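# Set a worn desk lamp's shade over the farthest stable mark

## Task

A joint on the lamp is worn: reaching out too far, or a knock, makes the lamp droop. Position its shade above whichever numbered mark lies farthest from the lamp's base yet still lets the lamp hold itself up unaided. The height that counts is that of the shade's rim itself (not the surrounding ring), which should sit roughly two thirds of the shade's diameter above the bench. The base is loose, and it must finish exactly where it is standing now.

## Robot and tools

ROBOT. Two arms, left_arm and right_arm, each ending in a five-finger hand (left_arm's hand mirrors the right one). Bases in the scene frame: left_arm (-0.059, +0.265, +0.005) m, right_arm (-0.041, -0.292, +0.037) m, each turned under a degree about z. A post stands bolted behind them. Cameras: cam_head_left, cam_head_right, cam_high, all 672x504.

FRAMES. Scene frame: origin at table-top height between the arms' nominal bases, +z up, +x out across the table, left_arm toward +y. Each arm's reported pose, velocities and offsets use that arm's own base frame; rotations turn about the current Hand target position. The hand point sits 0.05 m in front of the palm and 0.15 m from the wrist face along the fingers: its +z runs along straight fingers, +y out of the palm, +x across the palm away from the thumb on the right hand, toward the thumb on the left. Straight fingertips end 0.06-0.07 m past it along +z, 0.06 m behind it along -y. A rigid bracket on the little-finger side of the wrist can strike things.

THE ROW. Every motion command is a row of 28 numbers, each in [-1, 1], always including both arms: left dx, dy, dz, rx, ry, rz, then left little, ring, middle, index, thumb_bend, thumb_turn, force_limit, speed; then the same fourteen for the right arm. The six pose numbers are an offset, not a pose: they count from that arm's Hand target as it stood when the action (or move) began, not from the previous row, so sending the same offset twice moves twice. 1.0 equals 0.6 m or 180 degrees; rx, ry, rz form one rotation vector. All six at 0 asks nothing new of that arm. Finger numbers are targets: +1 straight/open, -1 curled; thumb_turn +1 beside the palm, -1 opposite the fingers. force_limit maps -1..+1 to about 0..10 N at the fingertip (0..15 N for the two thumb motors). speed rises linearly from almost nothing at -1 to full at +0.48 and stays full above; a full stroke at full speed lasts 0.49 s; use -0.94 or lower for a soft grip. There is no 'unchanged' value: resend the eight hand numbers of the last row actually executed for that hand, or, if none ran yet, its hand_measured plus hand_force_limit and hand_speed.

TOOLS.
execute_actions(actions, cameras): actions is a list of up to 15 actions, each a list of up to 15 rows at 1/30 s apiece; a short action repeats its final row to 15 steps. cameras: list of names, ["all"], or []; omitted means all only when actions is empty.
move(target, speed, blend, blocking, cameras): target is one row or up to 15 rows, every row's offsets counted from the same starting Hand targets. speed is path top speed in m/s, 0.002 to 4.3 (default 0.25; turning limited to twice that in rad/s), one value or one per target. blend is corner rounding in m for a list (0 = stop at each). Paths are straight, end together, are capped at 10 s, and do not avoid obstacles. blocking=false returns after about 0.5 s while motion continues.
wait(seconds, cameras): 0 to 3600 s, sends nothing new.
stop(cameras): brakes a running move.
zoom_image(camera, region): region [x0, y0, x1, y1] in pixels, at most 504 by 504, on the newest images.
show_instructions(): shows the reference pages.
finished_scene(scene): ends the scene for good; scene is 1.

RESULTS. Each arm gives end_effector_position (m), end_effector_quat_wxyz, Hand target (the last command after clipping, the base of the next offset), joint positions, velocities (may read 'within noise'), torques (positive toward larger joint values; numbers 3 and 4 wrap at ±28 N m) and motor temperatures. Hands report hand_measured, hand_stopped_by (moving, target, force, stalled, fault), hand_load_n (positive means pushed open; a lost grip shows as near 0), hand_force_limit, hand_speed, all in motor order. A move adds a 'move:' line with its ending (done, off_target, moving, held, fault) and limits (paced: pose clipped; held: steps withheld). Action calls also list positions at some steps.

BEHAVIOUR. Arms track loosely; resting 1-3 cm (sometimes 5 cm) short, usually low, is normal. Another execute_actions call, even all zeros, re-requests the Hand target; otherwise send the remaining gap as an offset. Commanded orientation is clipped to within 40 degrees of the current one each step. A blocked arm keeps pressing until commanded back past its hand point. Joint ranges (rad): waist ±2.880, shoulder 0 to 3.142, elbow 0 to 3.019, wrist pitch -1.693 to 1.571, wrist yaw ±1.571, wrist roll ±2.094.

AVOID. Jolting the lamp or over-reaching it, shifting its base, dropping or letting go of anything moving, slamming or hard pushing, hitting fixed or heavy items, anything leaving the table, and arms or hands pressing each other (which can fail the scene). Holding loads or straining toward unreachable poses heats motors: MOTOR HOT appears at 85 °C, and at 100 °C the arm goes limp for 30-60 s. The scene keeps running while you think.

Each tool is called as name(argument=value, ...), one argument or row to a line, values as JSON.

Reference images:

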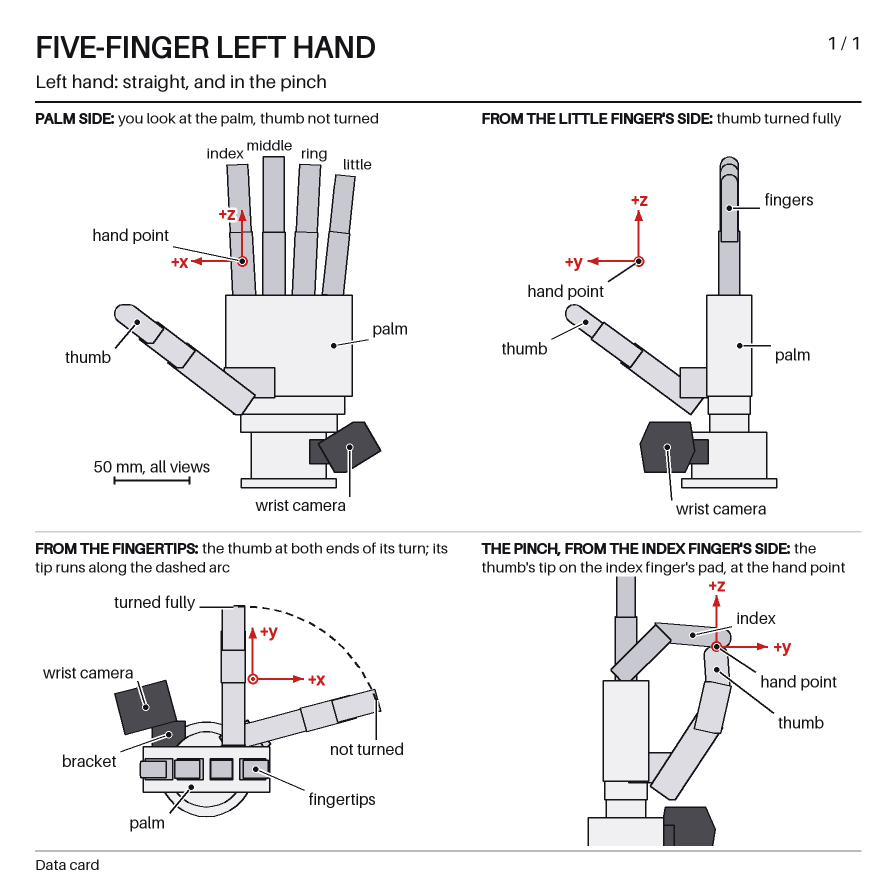

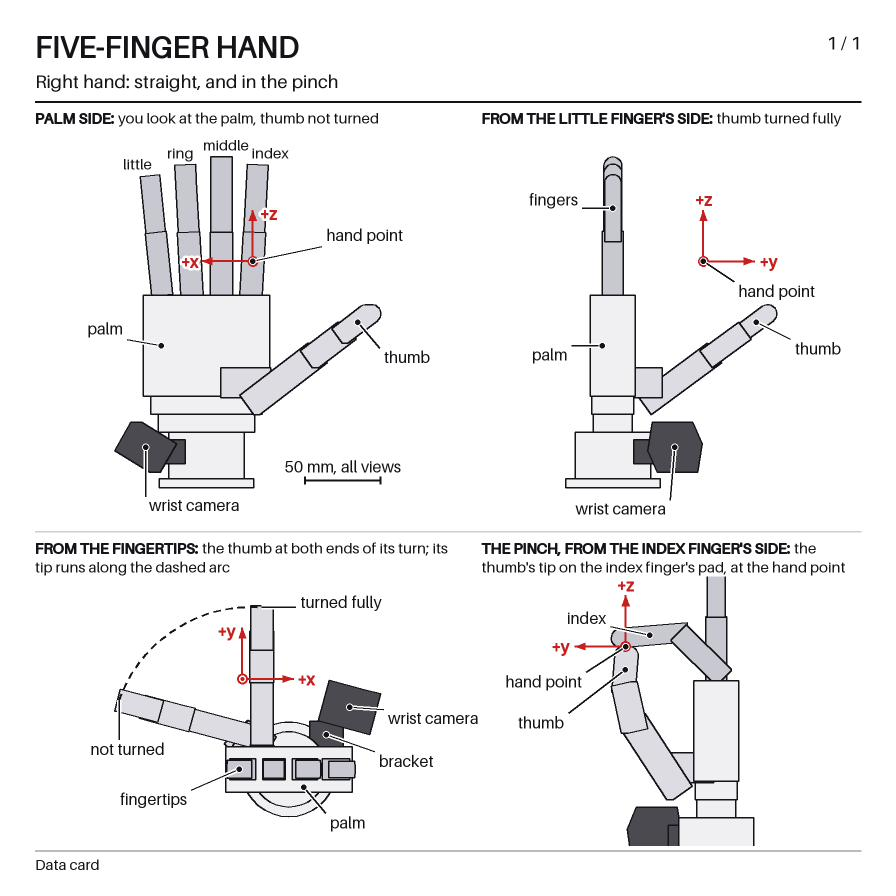

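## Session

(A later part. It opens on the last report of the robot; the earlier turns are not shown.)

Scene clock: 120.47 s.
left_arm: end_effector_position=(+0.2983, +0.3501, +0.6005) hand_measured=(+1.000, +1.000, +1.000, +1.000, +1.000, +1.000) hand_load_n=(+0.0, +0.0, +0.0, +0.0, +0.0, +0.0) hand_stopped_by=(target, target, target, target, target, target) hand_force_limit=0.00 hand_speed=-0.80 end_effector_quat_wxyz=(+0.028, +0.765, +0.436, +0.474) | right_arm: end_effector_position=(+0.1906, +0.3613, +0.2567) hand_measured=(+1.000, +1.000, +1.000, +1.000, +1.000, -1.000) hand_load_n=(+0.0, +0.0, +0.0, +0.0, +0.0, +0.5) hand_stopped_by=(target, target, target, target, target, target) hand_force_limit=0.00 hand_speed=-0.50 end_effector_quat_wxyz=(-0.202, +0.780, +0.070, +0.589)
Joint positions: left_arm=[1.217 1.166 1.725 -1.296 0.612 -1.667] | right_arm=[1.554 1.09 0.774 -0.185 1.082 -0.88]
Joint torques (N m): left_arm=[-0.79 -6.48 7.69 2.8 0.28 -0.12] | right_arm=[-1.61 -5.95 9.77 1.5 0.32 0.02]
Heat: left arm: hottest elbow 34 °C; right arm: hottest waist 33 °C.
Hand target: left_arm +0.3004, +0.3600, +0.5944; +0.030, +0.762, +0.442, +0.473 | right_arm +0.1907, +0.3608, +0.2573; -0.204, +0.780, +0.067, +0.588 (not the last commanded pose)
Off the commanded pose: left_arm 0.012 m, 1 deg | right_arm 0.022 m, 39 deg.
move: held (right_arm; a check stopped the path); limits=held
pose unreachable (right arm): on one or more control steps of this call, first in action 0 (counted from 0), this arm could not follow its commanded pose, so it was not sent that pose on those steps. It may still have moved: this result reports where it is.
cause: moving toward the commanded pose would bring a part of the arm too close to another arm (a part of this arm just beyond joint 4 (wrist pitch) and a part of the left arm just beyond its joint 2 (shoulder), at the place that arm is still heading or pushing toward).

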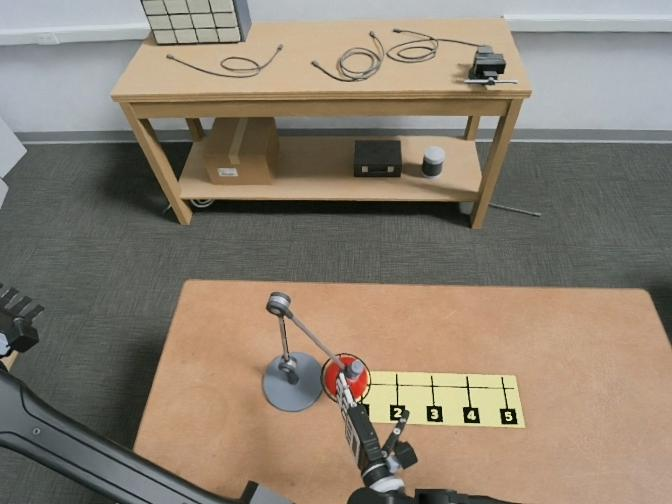

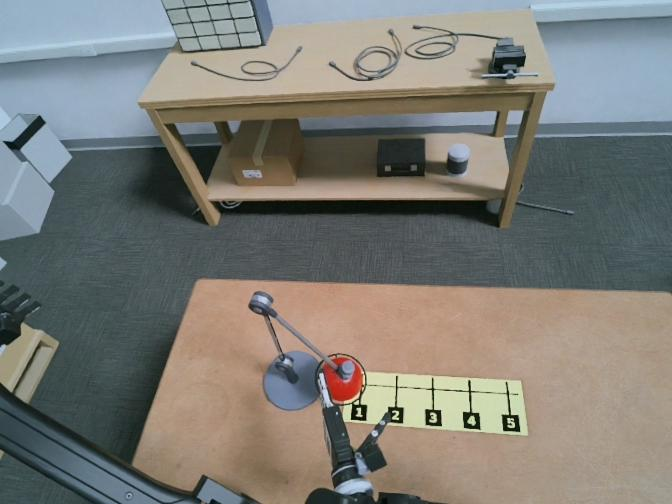

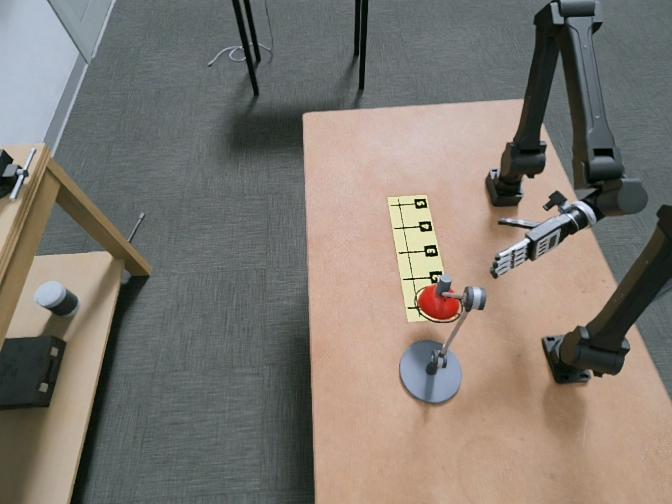

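move(
  target=[
    [0,0,0,0,0,0,1,1,1,1,1,1,0,-0.8,0.073,-0.02,0.03,-0.1762,-0.0787,0.1197,1,1,1,1,1,-1,0,-0.5],
  ],
  cameras=["all"],
  speed=0.2,
)

zoom_image(
  camera="cam_head_left",
  region=[280, 280, 440, 440],
)

zoom_image(
  camera="cam_high",
  region=[400, 180, 560, 340],
)

Scene clock: 124.70 s.
left_arm: end_effector_position=(+0.2983, +0.3501, +0.6005) hand_measured=(+1.000, +1.000, +1.000, +1.000, +1.000, +1.000) hand_load_n=(+0.0, +0.0, +0.0, +0.0, +0.0, +0.0) hand_stopped_by=(target, target, target, target, target, target) hand_force_limit=0.00 hand_speed=-0.80 end_effector_quat_wxyz=(+0.028, +0.765, +0.436, +0.474) | right_arm: end_effector_position=(+0.2302, +0.3551, +0.2786) hand_measured=(+1.000, +1.000, +1.000, +1.000, +1.000, -1.000) hand_load_n=(+0.0, +0.0, +0.0, +0.0, +0.0, +0.0) hand_stopped_by=(target, target, target, target, target, target) hand_force_limit=0.00 hand_speed=-0.50 end_effector_quat_wxyz=(-0.086, +0.702, +0.392, +0.589)
Joint positions: left_arm=[1.217 1.166 1.725 -1.296 0.612 -1.667] | right_arm=[1.427 0.977 0.682 -0.107 0.731 -1.659]
Joint torques (N m): left_arm=[-0.85 -6.71 7.83 2.99 0.26 -0.12] | right_arm=[-1.38 -5.89 8.99 2.02 0.13 -0.04]
Heat: left arm: hottest elbow 34 °C; right arm: hottest waist 33 °C.
Hand target: left_arm +0.3004, +0.3600, +0.5944; +0.030, +0.762, +0.442, +0.473 | right_arm +0.2346, +0.3488, +0.2754; -0.081, +0.702, +0.390, +0.590
Off the commanded pose: left_arm 0.012 m, 1 deg | right_arm 0.008 m, 1 deg.
move: done

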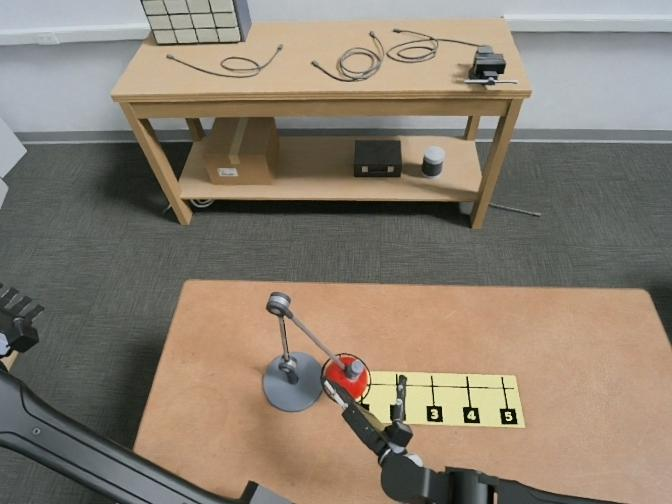

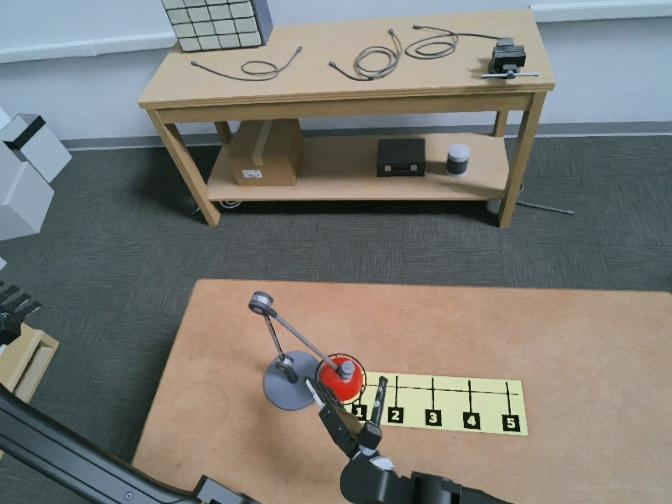

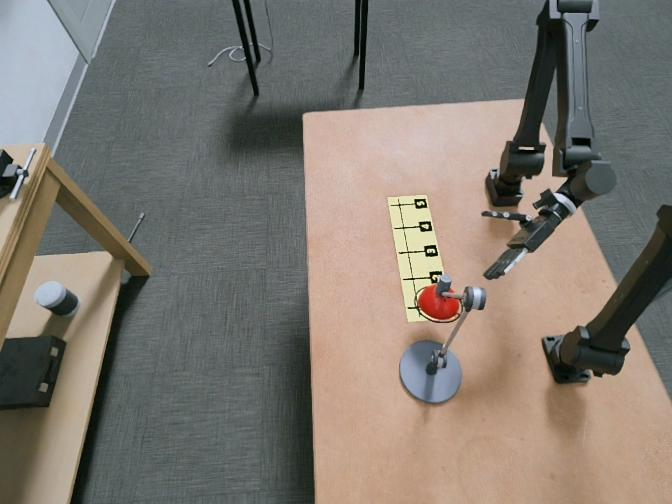

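Scaled by 3.150 from the camera's image (finer frame: 960x720).

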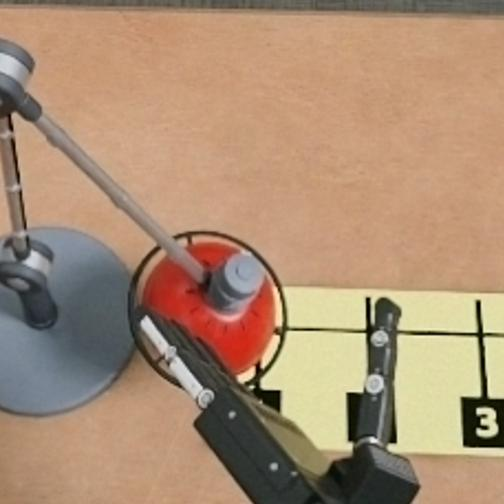

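Scaled by 3.150 from the camera's image (finer frame: 960x720).

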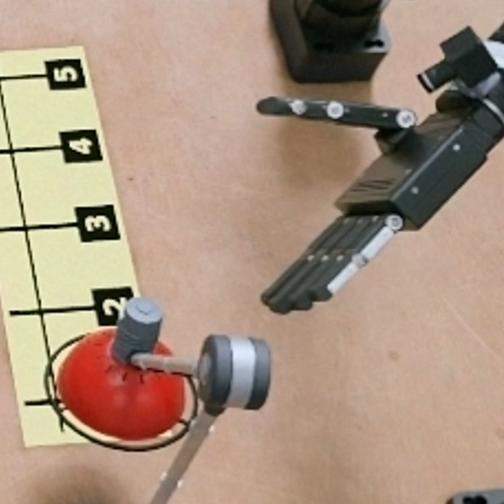

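move(
  target=[
    [0,0,0,0,0,0,1,1,1,1,1,1,0,-0.8,0.022,0.013,-0.05,0,0,0,1,1,1,1,1,-1,0,-0.5],
  ],
  cameras=["all"],
  speed=0.1,
)

zoom_image(
  camera="cam_head_left",
  region=[300, 290, 440, 430],
)

zoom_image(
  camera="cam_high",
  region=[400, 200, 540, 340],
)

zoom_image(
  camera="cam_head_right",
  region=[290, 290, 430, 430],
)

Scene clock: 126.37 s.
left_arm: end_effector_position=(+0.2983, +0.3501, +0.6005) hand_measured=(+1.000, +1.000, +1.000, +1.000, +1.000, +1.000) hand_load_n=(+0.0, +0.0, +0.0, +0.0, +0.0, +0.0) hand_stopped_by=(target, target, target, target, target, target) hand_force_limit=0.00 hand_speed=-0.80 end_effector_quat_wxyz=(+0.028, +0.765, +0.436, +0.474) | right_arm: end_effector_position=(+0.2428, +0.3592, +0.2515) hand_measured=(+1.000, +1.000, +1.000, +1.000, +1.000, -1.000) hand_load_n=(+0.0, +0.0, +0.0, +0.0, +0.0, +0.0) hand_stopped_by=(target, target, target, target, target, target) hand_force_limit=0.00 hand_speed=-0.50 end_effector_quat_wxyz=(-0.087, +0.701, +0.391, +0.590)
Joint positions: left_arm=[1.217 1.166 1.725 -1.296 0.612 -1.667] | right_arm=[1.388 1.029 0.633 0.01 0.695 -1.679]
Joint torques (N m): left_arm=[0.15 -6.18 7.58 2.62 0.3 -0.11] | right_arm=[-1.14 -4.13 8.84 2.14 0.12 -0.08]
Heat: left arm: hottest elbow 34 °C; right arm: hottest waist 33 °C.
Hand target: left_arm +0.3004, +0.3600, +0.5944; +0.030, +0.762, +0.442, +0.473 | right_arm +0.2477, +0.3565, +0.2452; -0.080, +0.702, +0.391, +0.590
Off the commanded pose: left_arm 0.012 m, 1 deg | right_arm 0.008 m, 1 deg.
move: done

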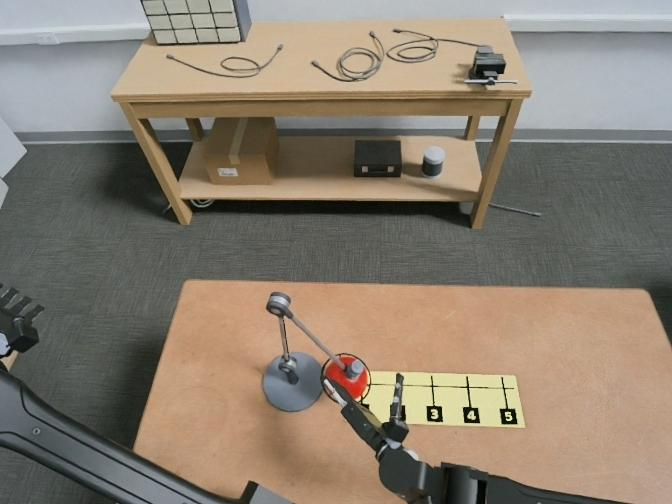

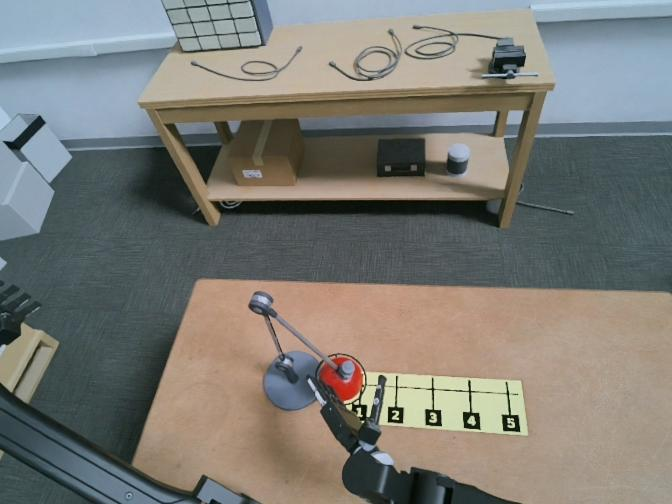

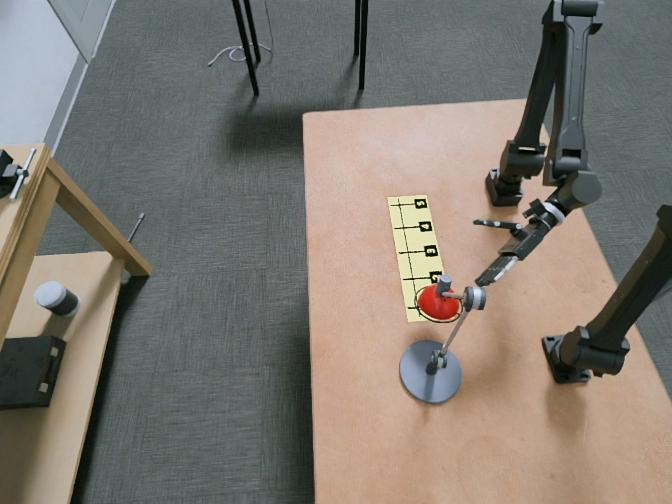

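Scaled by 3.600 from the camera's image (finer frame: 960x720).

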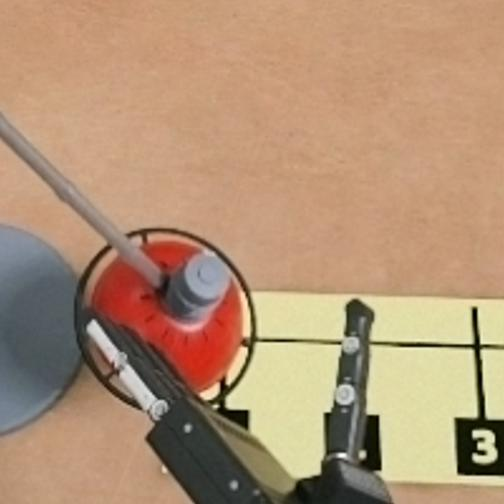

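Scaled by 3.600 from the camera's image (finer frame: 960x720).

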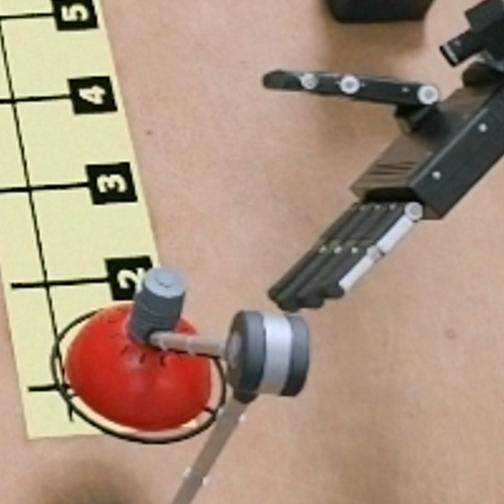

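Scaled by 3.600 from the camera's image (finer frame: 960x720).

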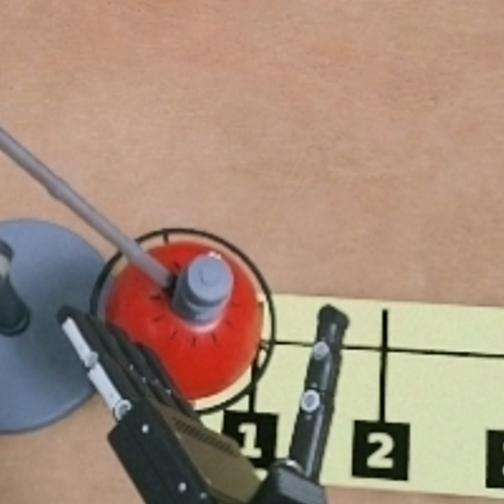

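move(
  target=[
    [0,0,0,0,0,0,1,1,1,1,1,1,0,-0.8,0.09,0.07,-0.03,0,0,0,1,1,1,1,1,-1,0,-0.5],
  ],
  cameras=["all"],
  speed=0.06,
)

zoom_image(
  camera="cam_head_left",
  region=[300, 290, 440, 430],
)

zoom_image(
  camera="cam_high",
  region=[400, 200, 540, 340],
)

zoom_image(
  camera="cam_head_right",
  region=[290, 290, 430, 430],
)

Scene clock: 128.80 s.
left_arm: end_effector_position=(+0.2983, +0.3501, +0.6005) hand_measured=(+1.000, +1.000, +1.000, +1.000, +1.000, +1.000) hand_load_n=(+0.0, +0.0, +0.0, +0.0, +0.0, +0.0) hand_stopped_by=(target, target, target, target, target, target) hand_force_limit=0.00 hand_speed=-0.80 end_effector_quat_wxyz=(+0.028, +0.765, +0.436, +0.474) | right_arm: end_effector_position=(+0.2908, +0.3861, +0.2095) hand_measured=(+1.000, +1.000, +1.000, +1.000, +1.000, -1.000) hand_load_n=(+0.0, +0.0, +0.0, +0.0, +0.0, +0.0) hand_stopped_by=(target, target, target, target, target, target) hand_force_limit=0.00 hand_speed=-0.50 end_effector_quat_wxyz=(-0.073, +0.707, +0.404, +0.576)
Joint positions: left_arm=[1.217 1.166 1.725 -1.296 0.612 -1.667] | right_arm=[1.265 1.218 0.659 0.159 0.58 -1.735]
Joint torques (N m): left_arm=[-0.5 -6.36 7.73 2.73 0.28 -0.11] | right_arm=[-1.38 -5.54 13.18 2.19 0.08 -0.13]
Heat: left arm: hottest elbow 34 °C; right arm: hottest waist 33 °C.
Hand target: left_arm +0.3004, +0.3600, +0.5944; +0.030, +0.762, +0.442, +0.473 | right_arm +0.3016, +0.3986, +0.2271; -0.080, +0.702, +0.391, +0.590
Off the commanded pose: left_arm 0.012 m, 1 deg | right_arm 0.024 m, 2 deg.
move: off_target (right_arm)

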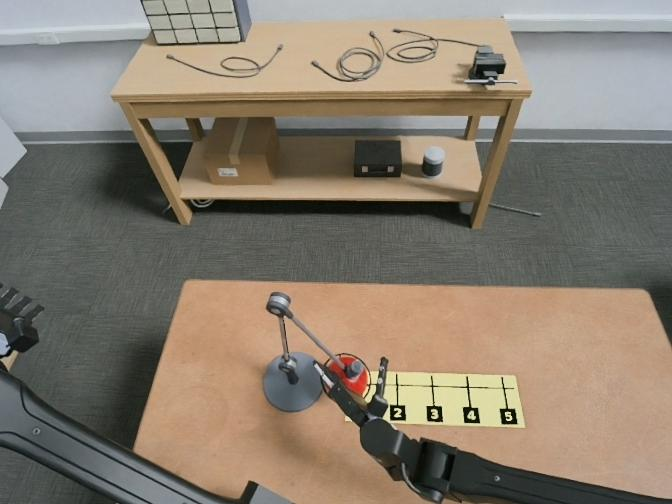

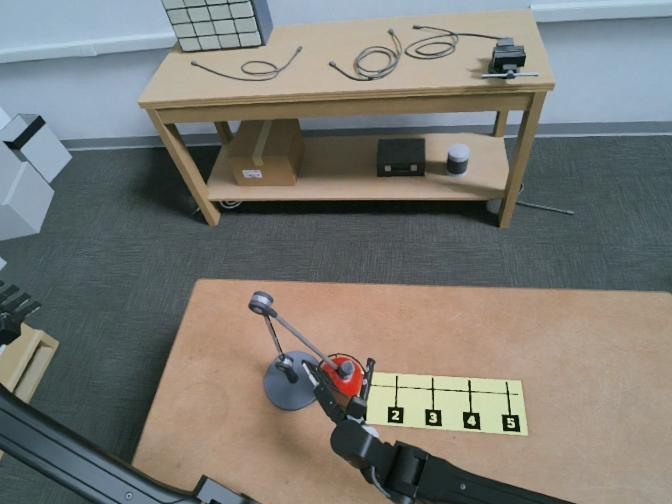

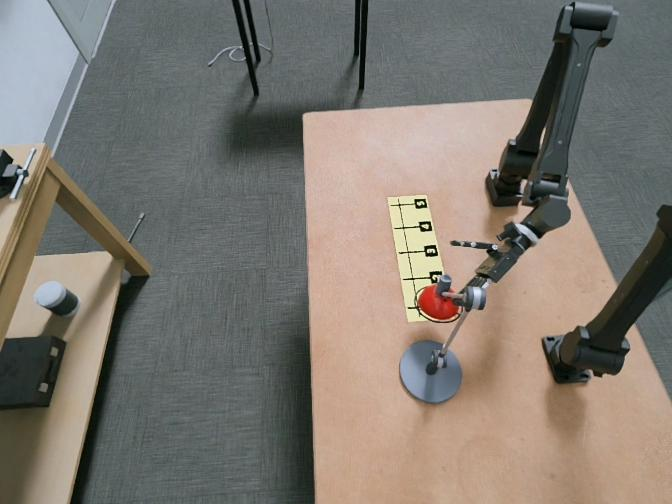

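Scaled by 3.600 from the camera's image (finer frame: 960x720).

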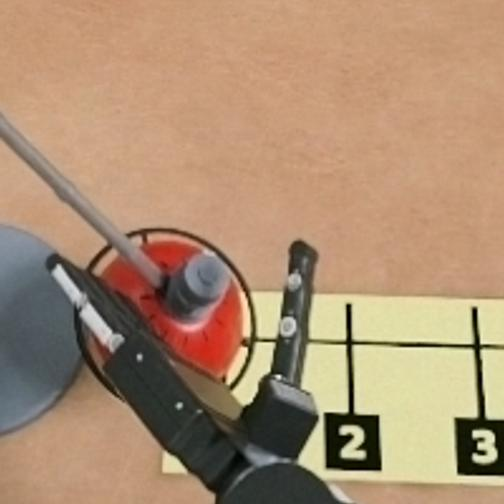

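Scaled by 3.600 from the camera's image (finer frame: 960x720).

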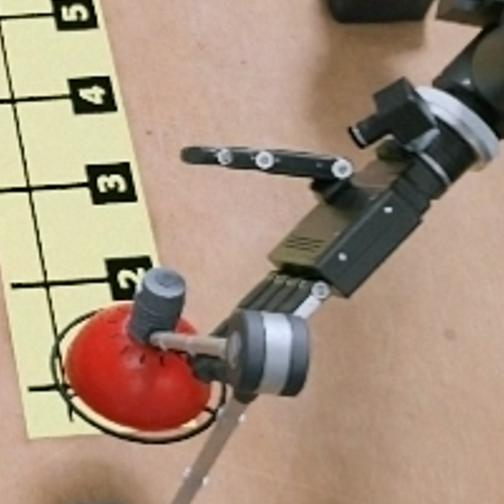

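Scaled by 3.600 from the camera's image (finer frame: 960x720).

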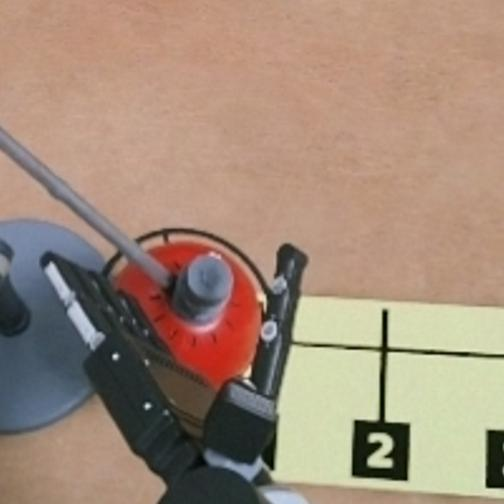

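move(
  target=[
    [0,0,0,0,0,0,1,1,1,1,1,1,0,-0.8,0.08,0.072,0.008,0,0,0,1,1,1,1,1,-1,0,-0.5],
  ],
  cameras=["all"],
  speed=0.05,
)

zoom_image(
  camera="cam_head_left",
  region=[280, 270, 420, 410],
)

zoom_image(
  camera="cam_high",
  region=[400, 200, 540, 340],
)

zoom_image(
  camera="cam_head_right",
  region=[270, 270, 410, 410],
)

Scene clock: 131.00 s.
left_arm: end_effector_position=(+0.2983, +0.3501, +0.6005) hand_measured=(+1.000, +1.000, +1.000, +1.000, +1.000, +1.000) hand_load_n=(+0.0, +0.0, +0.0, +0.0, +0.0, +0.0) hand_stopped_by=(target, target, target, target, target, target) hand_force_limit=0.00 hand_speed=-0.80 end_effector_quat_wxyz=(+0.028, +0.765, +0.436, +0.474) | right_arm: end_effector_position=(+0.3369, +0.4302, +0.2168) hand_measured=(+1.000, +1.000, +1.000, +1.000, +1.000, -1.000) hand_load_n=(-0.5, +0.0, +0.0, +0.0, +0.0, +0.5) hand_stopped_by=(target, target, target, target, target, target) hand_force_limit=0.00 hand_speed=-0.50 end_effector_quat_wxyz=(-0.076, +0.707, +0.402, +0.576)
Joint positions: left_arm=[1.217 1.166 1.725 -1.296 0.612 -1.667] | right_arm=[1.188 1.365 0.806 0.178 0.508 -1.766]
Joint torques (N m): left_arm=[-1.26 -6.83 7.86 2.59 0.29 -0.11] | right_arm=[-1.38 -7.94 13.24 2.13 0.09 -0.1]
Heat: left arm: hottest elbow 34 °C; right arm: hottest elbow 34 °C.
Hand target: left_arm +0.3004, +0.3600, +0.5944; +0.030, +0.762, +0.442, +0.473 | right_arm +0.3498, +0.4418, +0.2321; -0.081, +0.702, +0.391, +0.590
Off the commanded pose: left_arm 0.012 m, 1 deg | right_arm 0.023 m, 2 deg.
move: off_target (right_arm)

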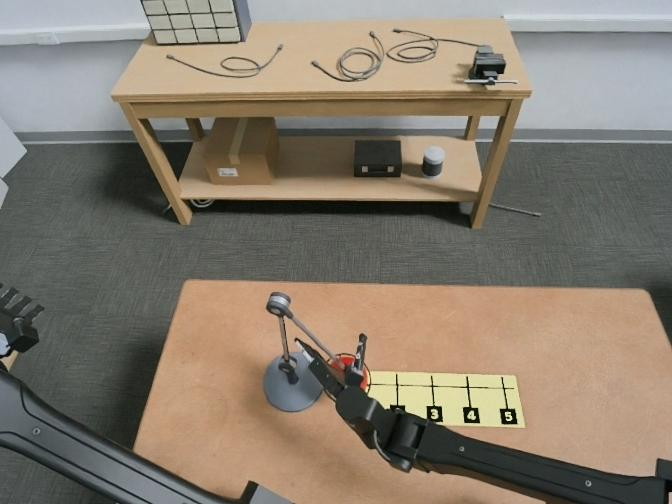

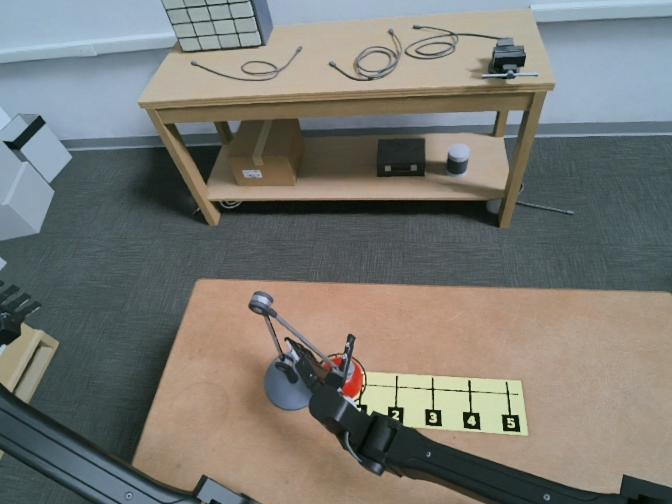

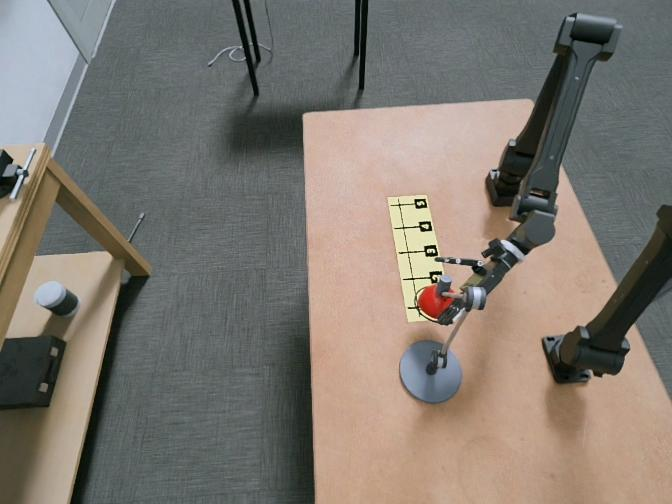

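Scaled by 3.600 from the camera's image (finer frame: 960x720).

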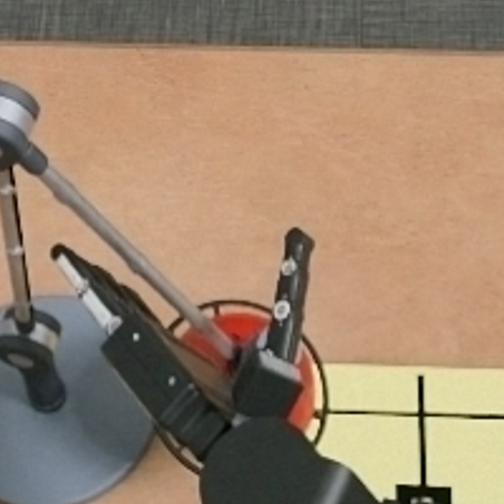

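Scaled by 3.600 from the camera's image (finer frame: 960x720).

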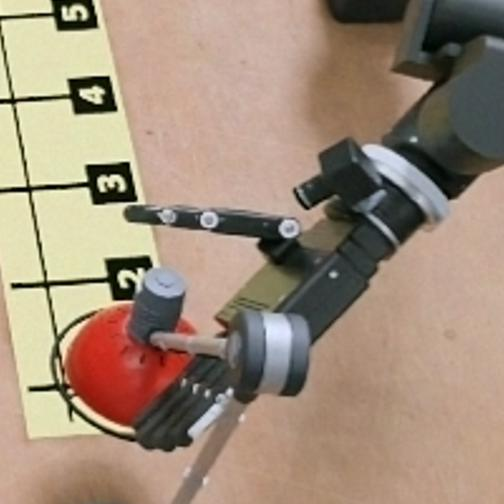

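Scaled by 3.600 from the camera's image (finer frame: 960x720).

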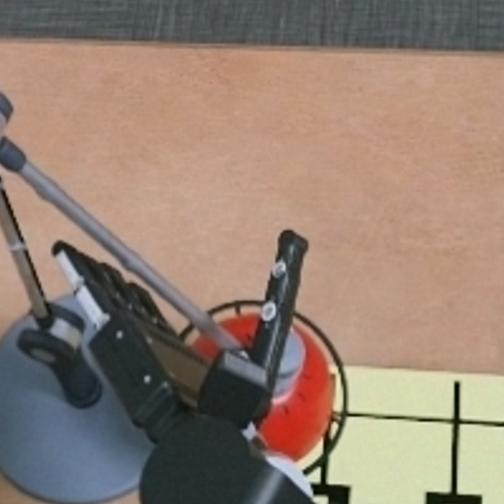

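move(
  target=[
    [0,0,0,0,0,0,1,1,1,1,1,1,0,-0.8,0,0,0,0,0,0,-0.4,-0.4,-0.4,-0.4,0.5,-1,-0.7,-0.85],
  ],
  cameras=["all"],
  speed=0.05,
)

zoom_image(
  camera="cam_head_left",
  region=[280, 270, 420, 410],
)

zoom_image(
  camera="cam_high",
  region=[400, 200, 540, 340],
)

zoom_image(
  camera="cam_head_right",
  region=[270, 270, 410, 410],
)

Scene clock: 134.77 s.
left_arm: end_effector_position=(+0.2983, +0.3501, +0.6005) hand_measured=(+1.000, +1.000, +1.000, +1.000, +1.000, +1.000) hand_load_n=(+0.0, +0.5, +0.0, +0.0, -0.5, +0.0) hand_stopped_by=(target, target, target, target, target, target) hand_force_limit=0.00 hand_speed=-0.80 end_effector_quat_wxyz=(+0.028, +0.765, +0.436, +0.474) | right_arm: end_effector_position=(+0.3369, +0.4342, +0.2141) hand_measured=(-0.068, -0.028, +0.014, +0.098, +0.500, -1.000) hand_load_n=(+2.0, +0.0, +0.0, +0.0, +0.0, +0.0) hand_stopped_by=(force, force, force, force, target, target) hand_force_limit=-0.70 hand_speed=-0.85 end_effector_quat_wxyz=(-0.078, +0.706, +0.408, +0.574)
Joint positions: left_arm=[1.217 1.166 1.725 -1.296 0.612 -1.667] | right_arm=[1.188 1.373 0.809 0.181 0.496 -1.77]
Joint torques (N m): left_arm=[-0.56 -6.24 7.76 2.61 0.29 -0.15] | right_arm=[-1.32 -10.05 12.6 2.4 0.5 -0.03]
Heat: left arm: hottest elbow 34 °C; right arm: hottest elbow 34 °C.
Hand target: left_arm +0.3004, +0.3600, +0.5944; +0.030, +0.762, +0.442, +0.473 | right_arm +0.3498, +0.4417, +0.2321; -0.080, +0.702, +0.391, +0.590
Off the commanded pose: left_arm 0.012 m, 1 deg | right_arm 0.023 m, 3 deg.
move: done

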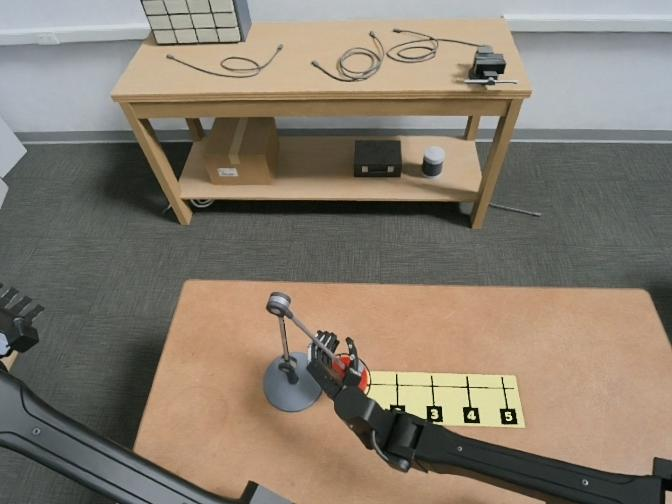

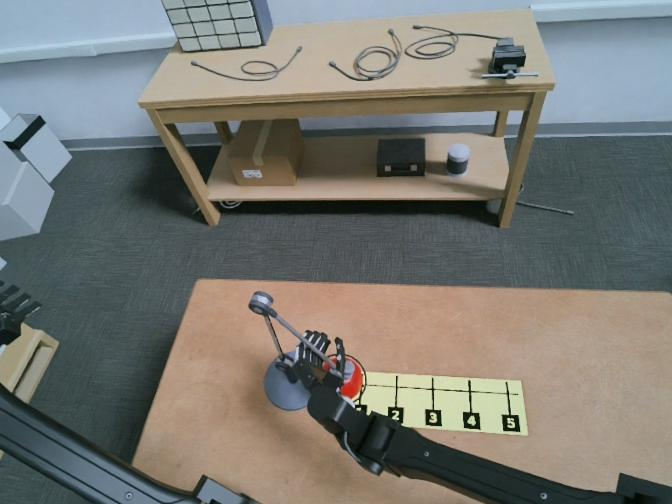

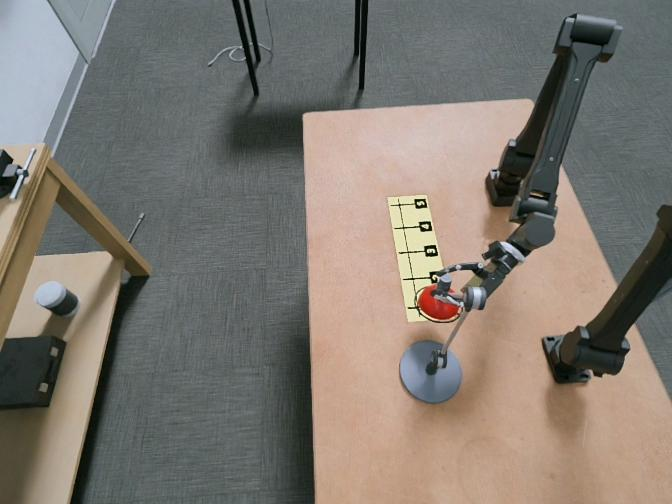

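Scaled by 3.600 from the camera's image (finer frame: 960x720).

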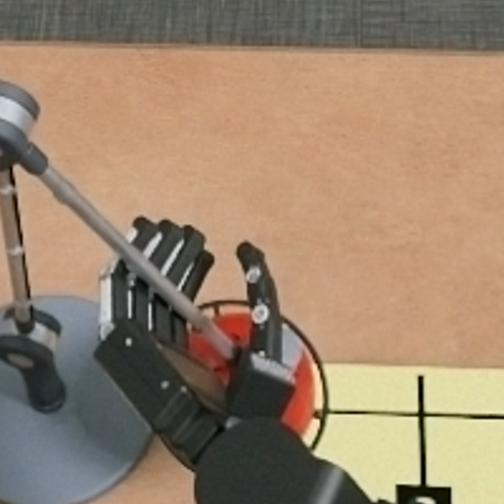

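Scaled by 3.600 from the camera's image (finer frame: 960x720).

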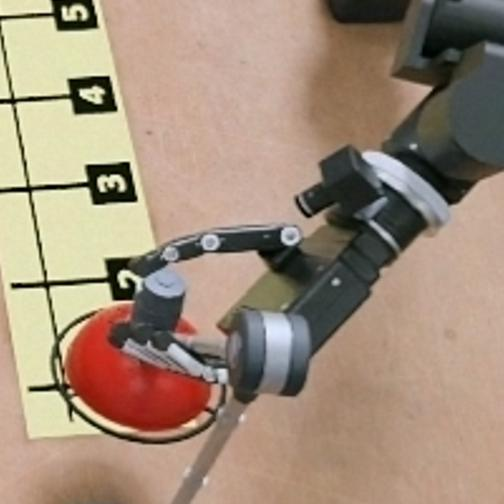

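Scaled by 3.600 from the camera's image (finer frame: 960x720).

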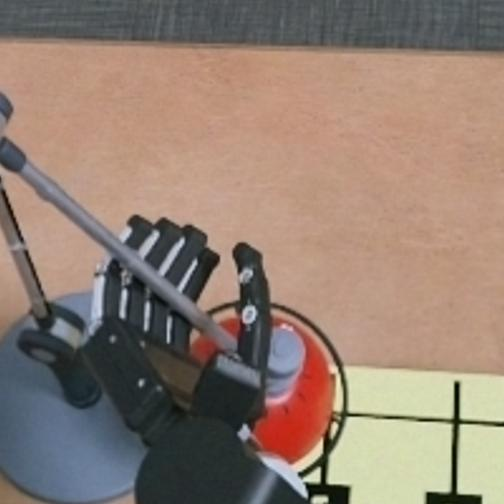

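move(
  target=[
    [0,0,0,0,0,0,1,1,1,1,1,1,0,-0.8,-0.012,-0.06,-0.02,0,0,0,-0.4,-0.4,-0.4,-0.4,0.5,-1,-0.7,-0.85],
  ],
  cameras=["all"],
  speed=0.04,
)

zoom_image(
  camera="cam_head_left",
  region=[240, 270, 420, 410],
)

zoom_image(
  camera="cam_high",
  region=[380, 220, 520, 420],
)

Scene clock: 136.70 s.
left_arm: end_effector_position=(+0.2983, +0.3501, +0.6005) hand_measured=(+1.000, +1.000, +1.000, +1.000, +1.000, +1.000) hand_load_n=(+0.0, +0.0, +0.0, +0.0, -0.5, +0.0) hand_stopped_by=(target, target, target, target, target, target) hand_force_limit=0.00 hand_speed=-0.80 end_effector_quat_wxyz=(+0.028, +0.765, +0.436, +0.474) | right_arm: end_effector_position=(+0.3331, +0.4255, +0.2128) hand_measured=(-0.068, -0.028, +0.014, +0.098, +0.500, -1.000) hand_load_n=(+2.0, +0.0, +0.0, +2.0, +0.0, +0.0) hand_stopped_by=(force, force, force, force, target, target) hand_force_limit=-0.70 hand_speed=-0.85 end_effector_quat_wxyz=(-0.092, +0.700, +0.408, +0.579)
Joint positions: left_arm=[1.217 1.166 1.725 -1.296 0.612 -1.667] | right_arm=[1.181 1.343 0.765 0.22 0.468 -1.774]
Joint torques (N m): left_arm=[-0.67 -6.01 7.71 2.66 0.28 -0.13] | right_arm=[-2.02 -11.46 7.13 2.56 0.86 -0.01]
Heat: left arm: hottest elbow 34 °C; right arm: hottest elbow 34 °C.
Hand target: left_arm +0.3004, +0.3600, +0.5944; +0.030, +0.762, +0.442, +0.473 | right_arm +0.3425, +0.4058, +0.2200; -0.080, +0.702, +0.391, +0.590
Off the commanded pose: left_arm 0.012 m, 1 deg | right_arm 0.023 m, 3 deg.
move: off_target (right_arm)

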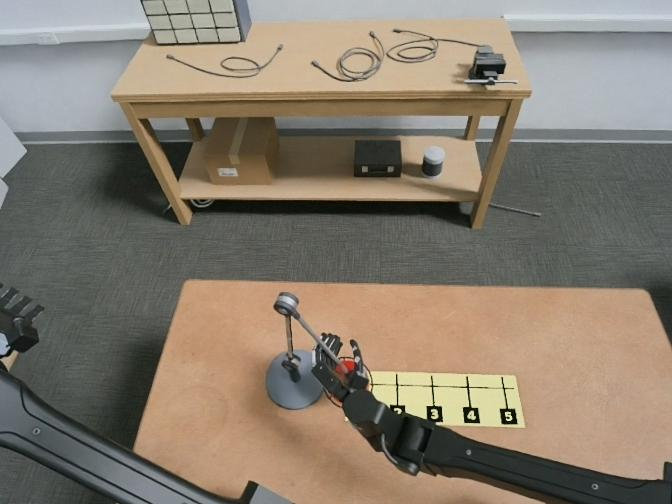

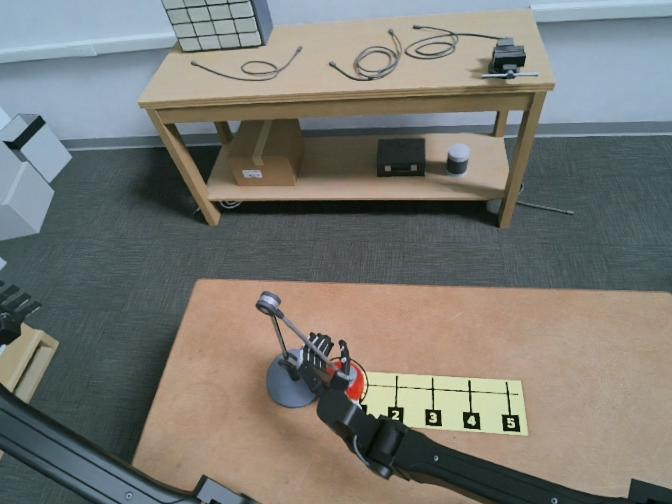

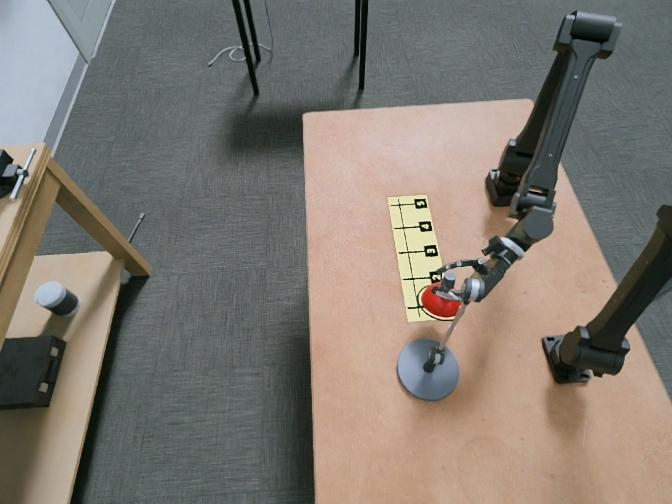

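Scaled by 2.800 from the camera's image (finer frame: 960x720).

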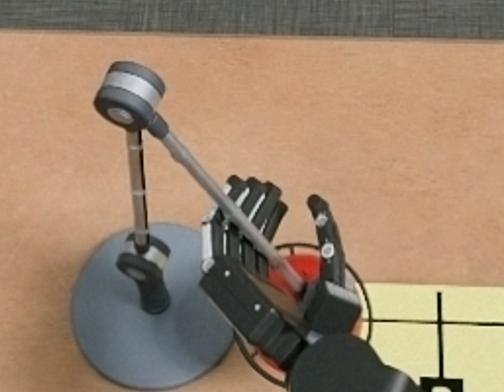

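Scaled by 2.520 from the camera's image (finer frame: 960x720).

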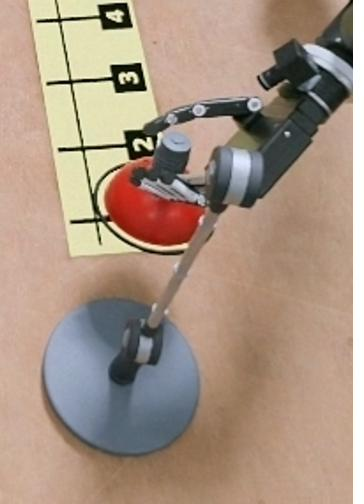

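zoom_image(
  camera="cam_head_left",
  region=[255, 330, 335, 420],
)

zoom_image(
  camera="cam_high",
  region=[385, 320, 485, 420],
)

Scaled by 5.600 from the camera's image (finer frame: 960x720).

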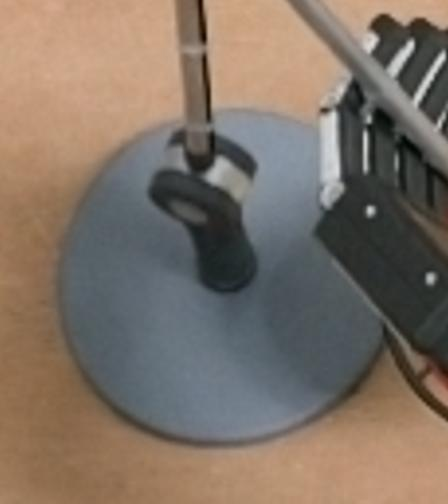

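Scaled by 5.040 from the camera's image (finer frame: 960x720).

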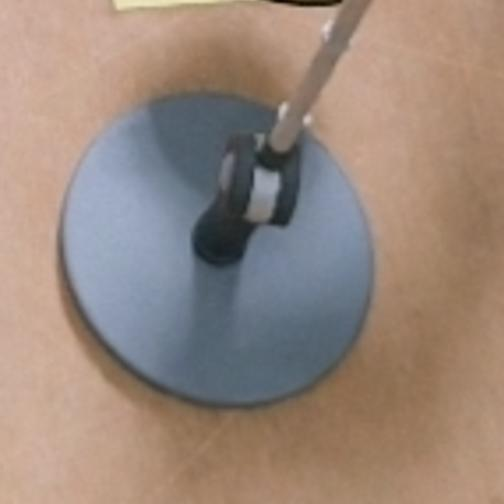

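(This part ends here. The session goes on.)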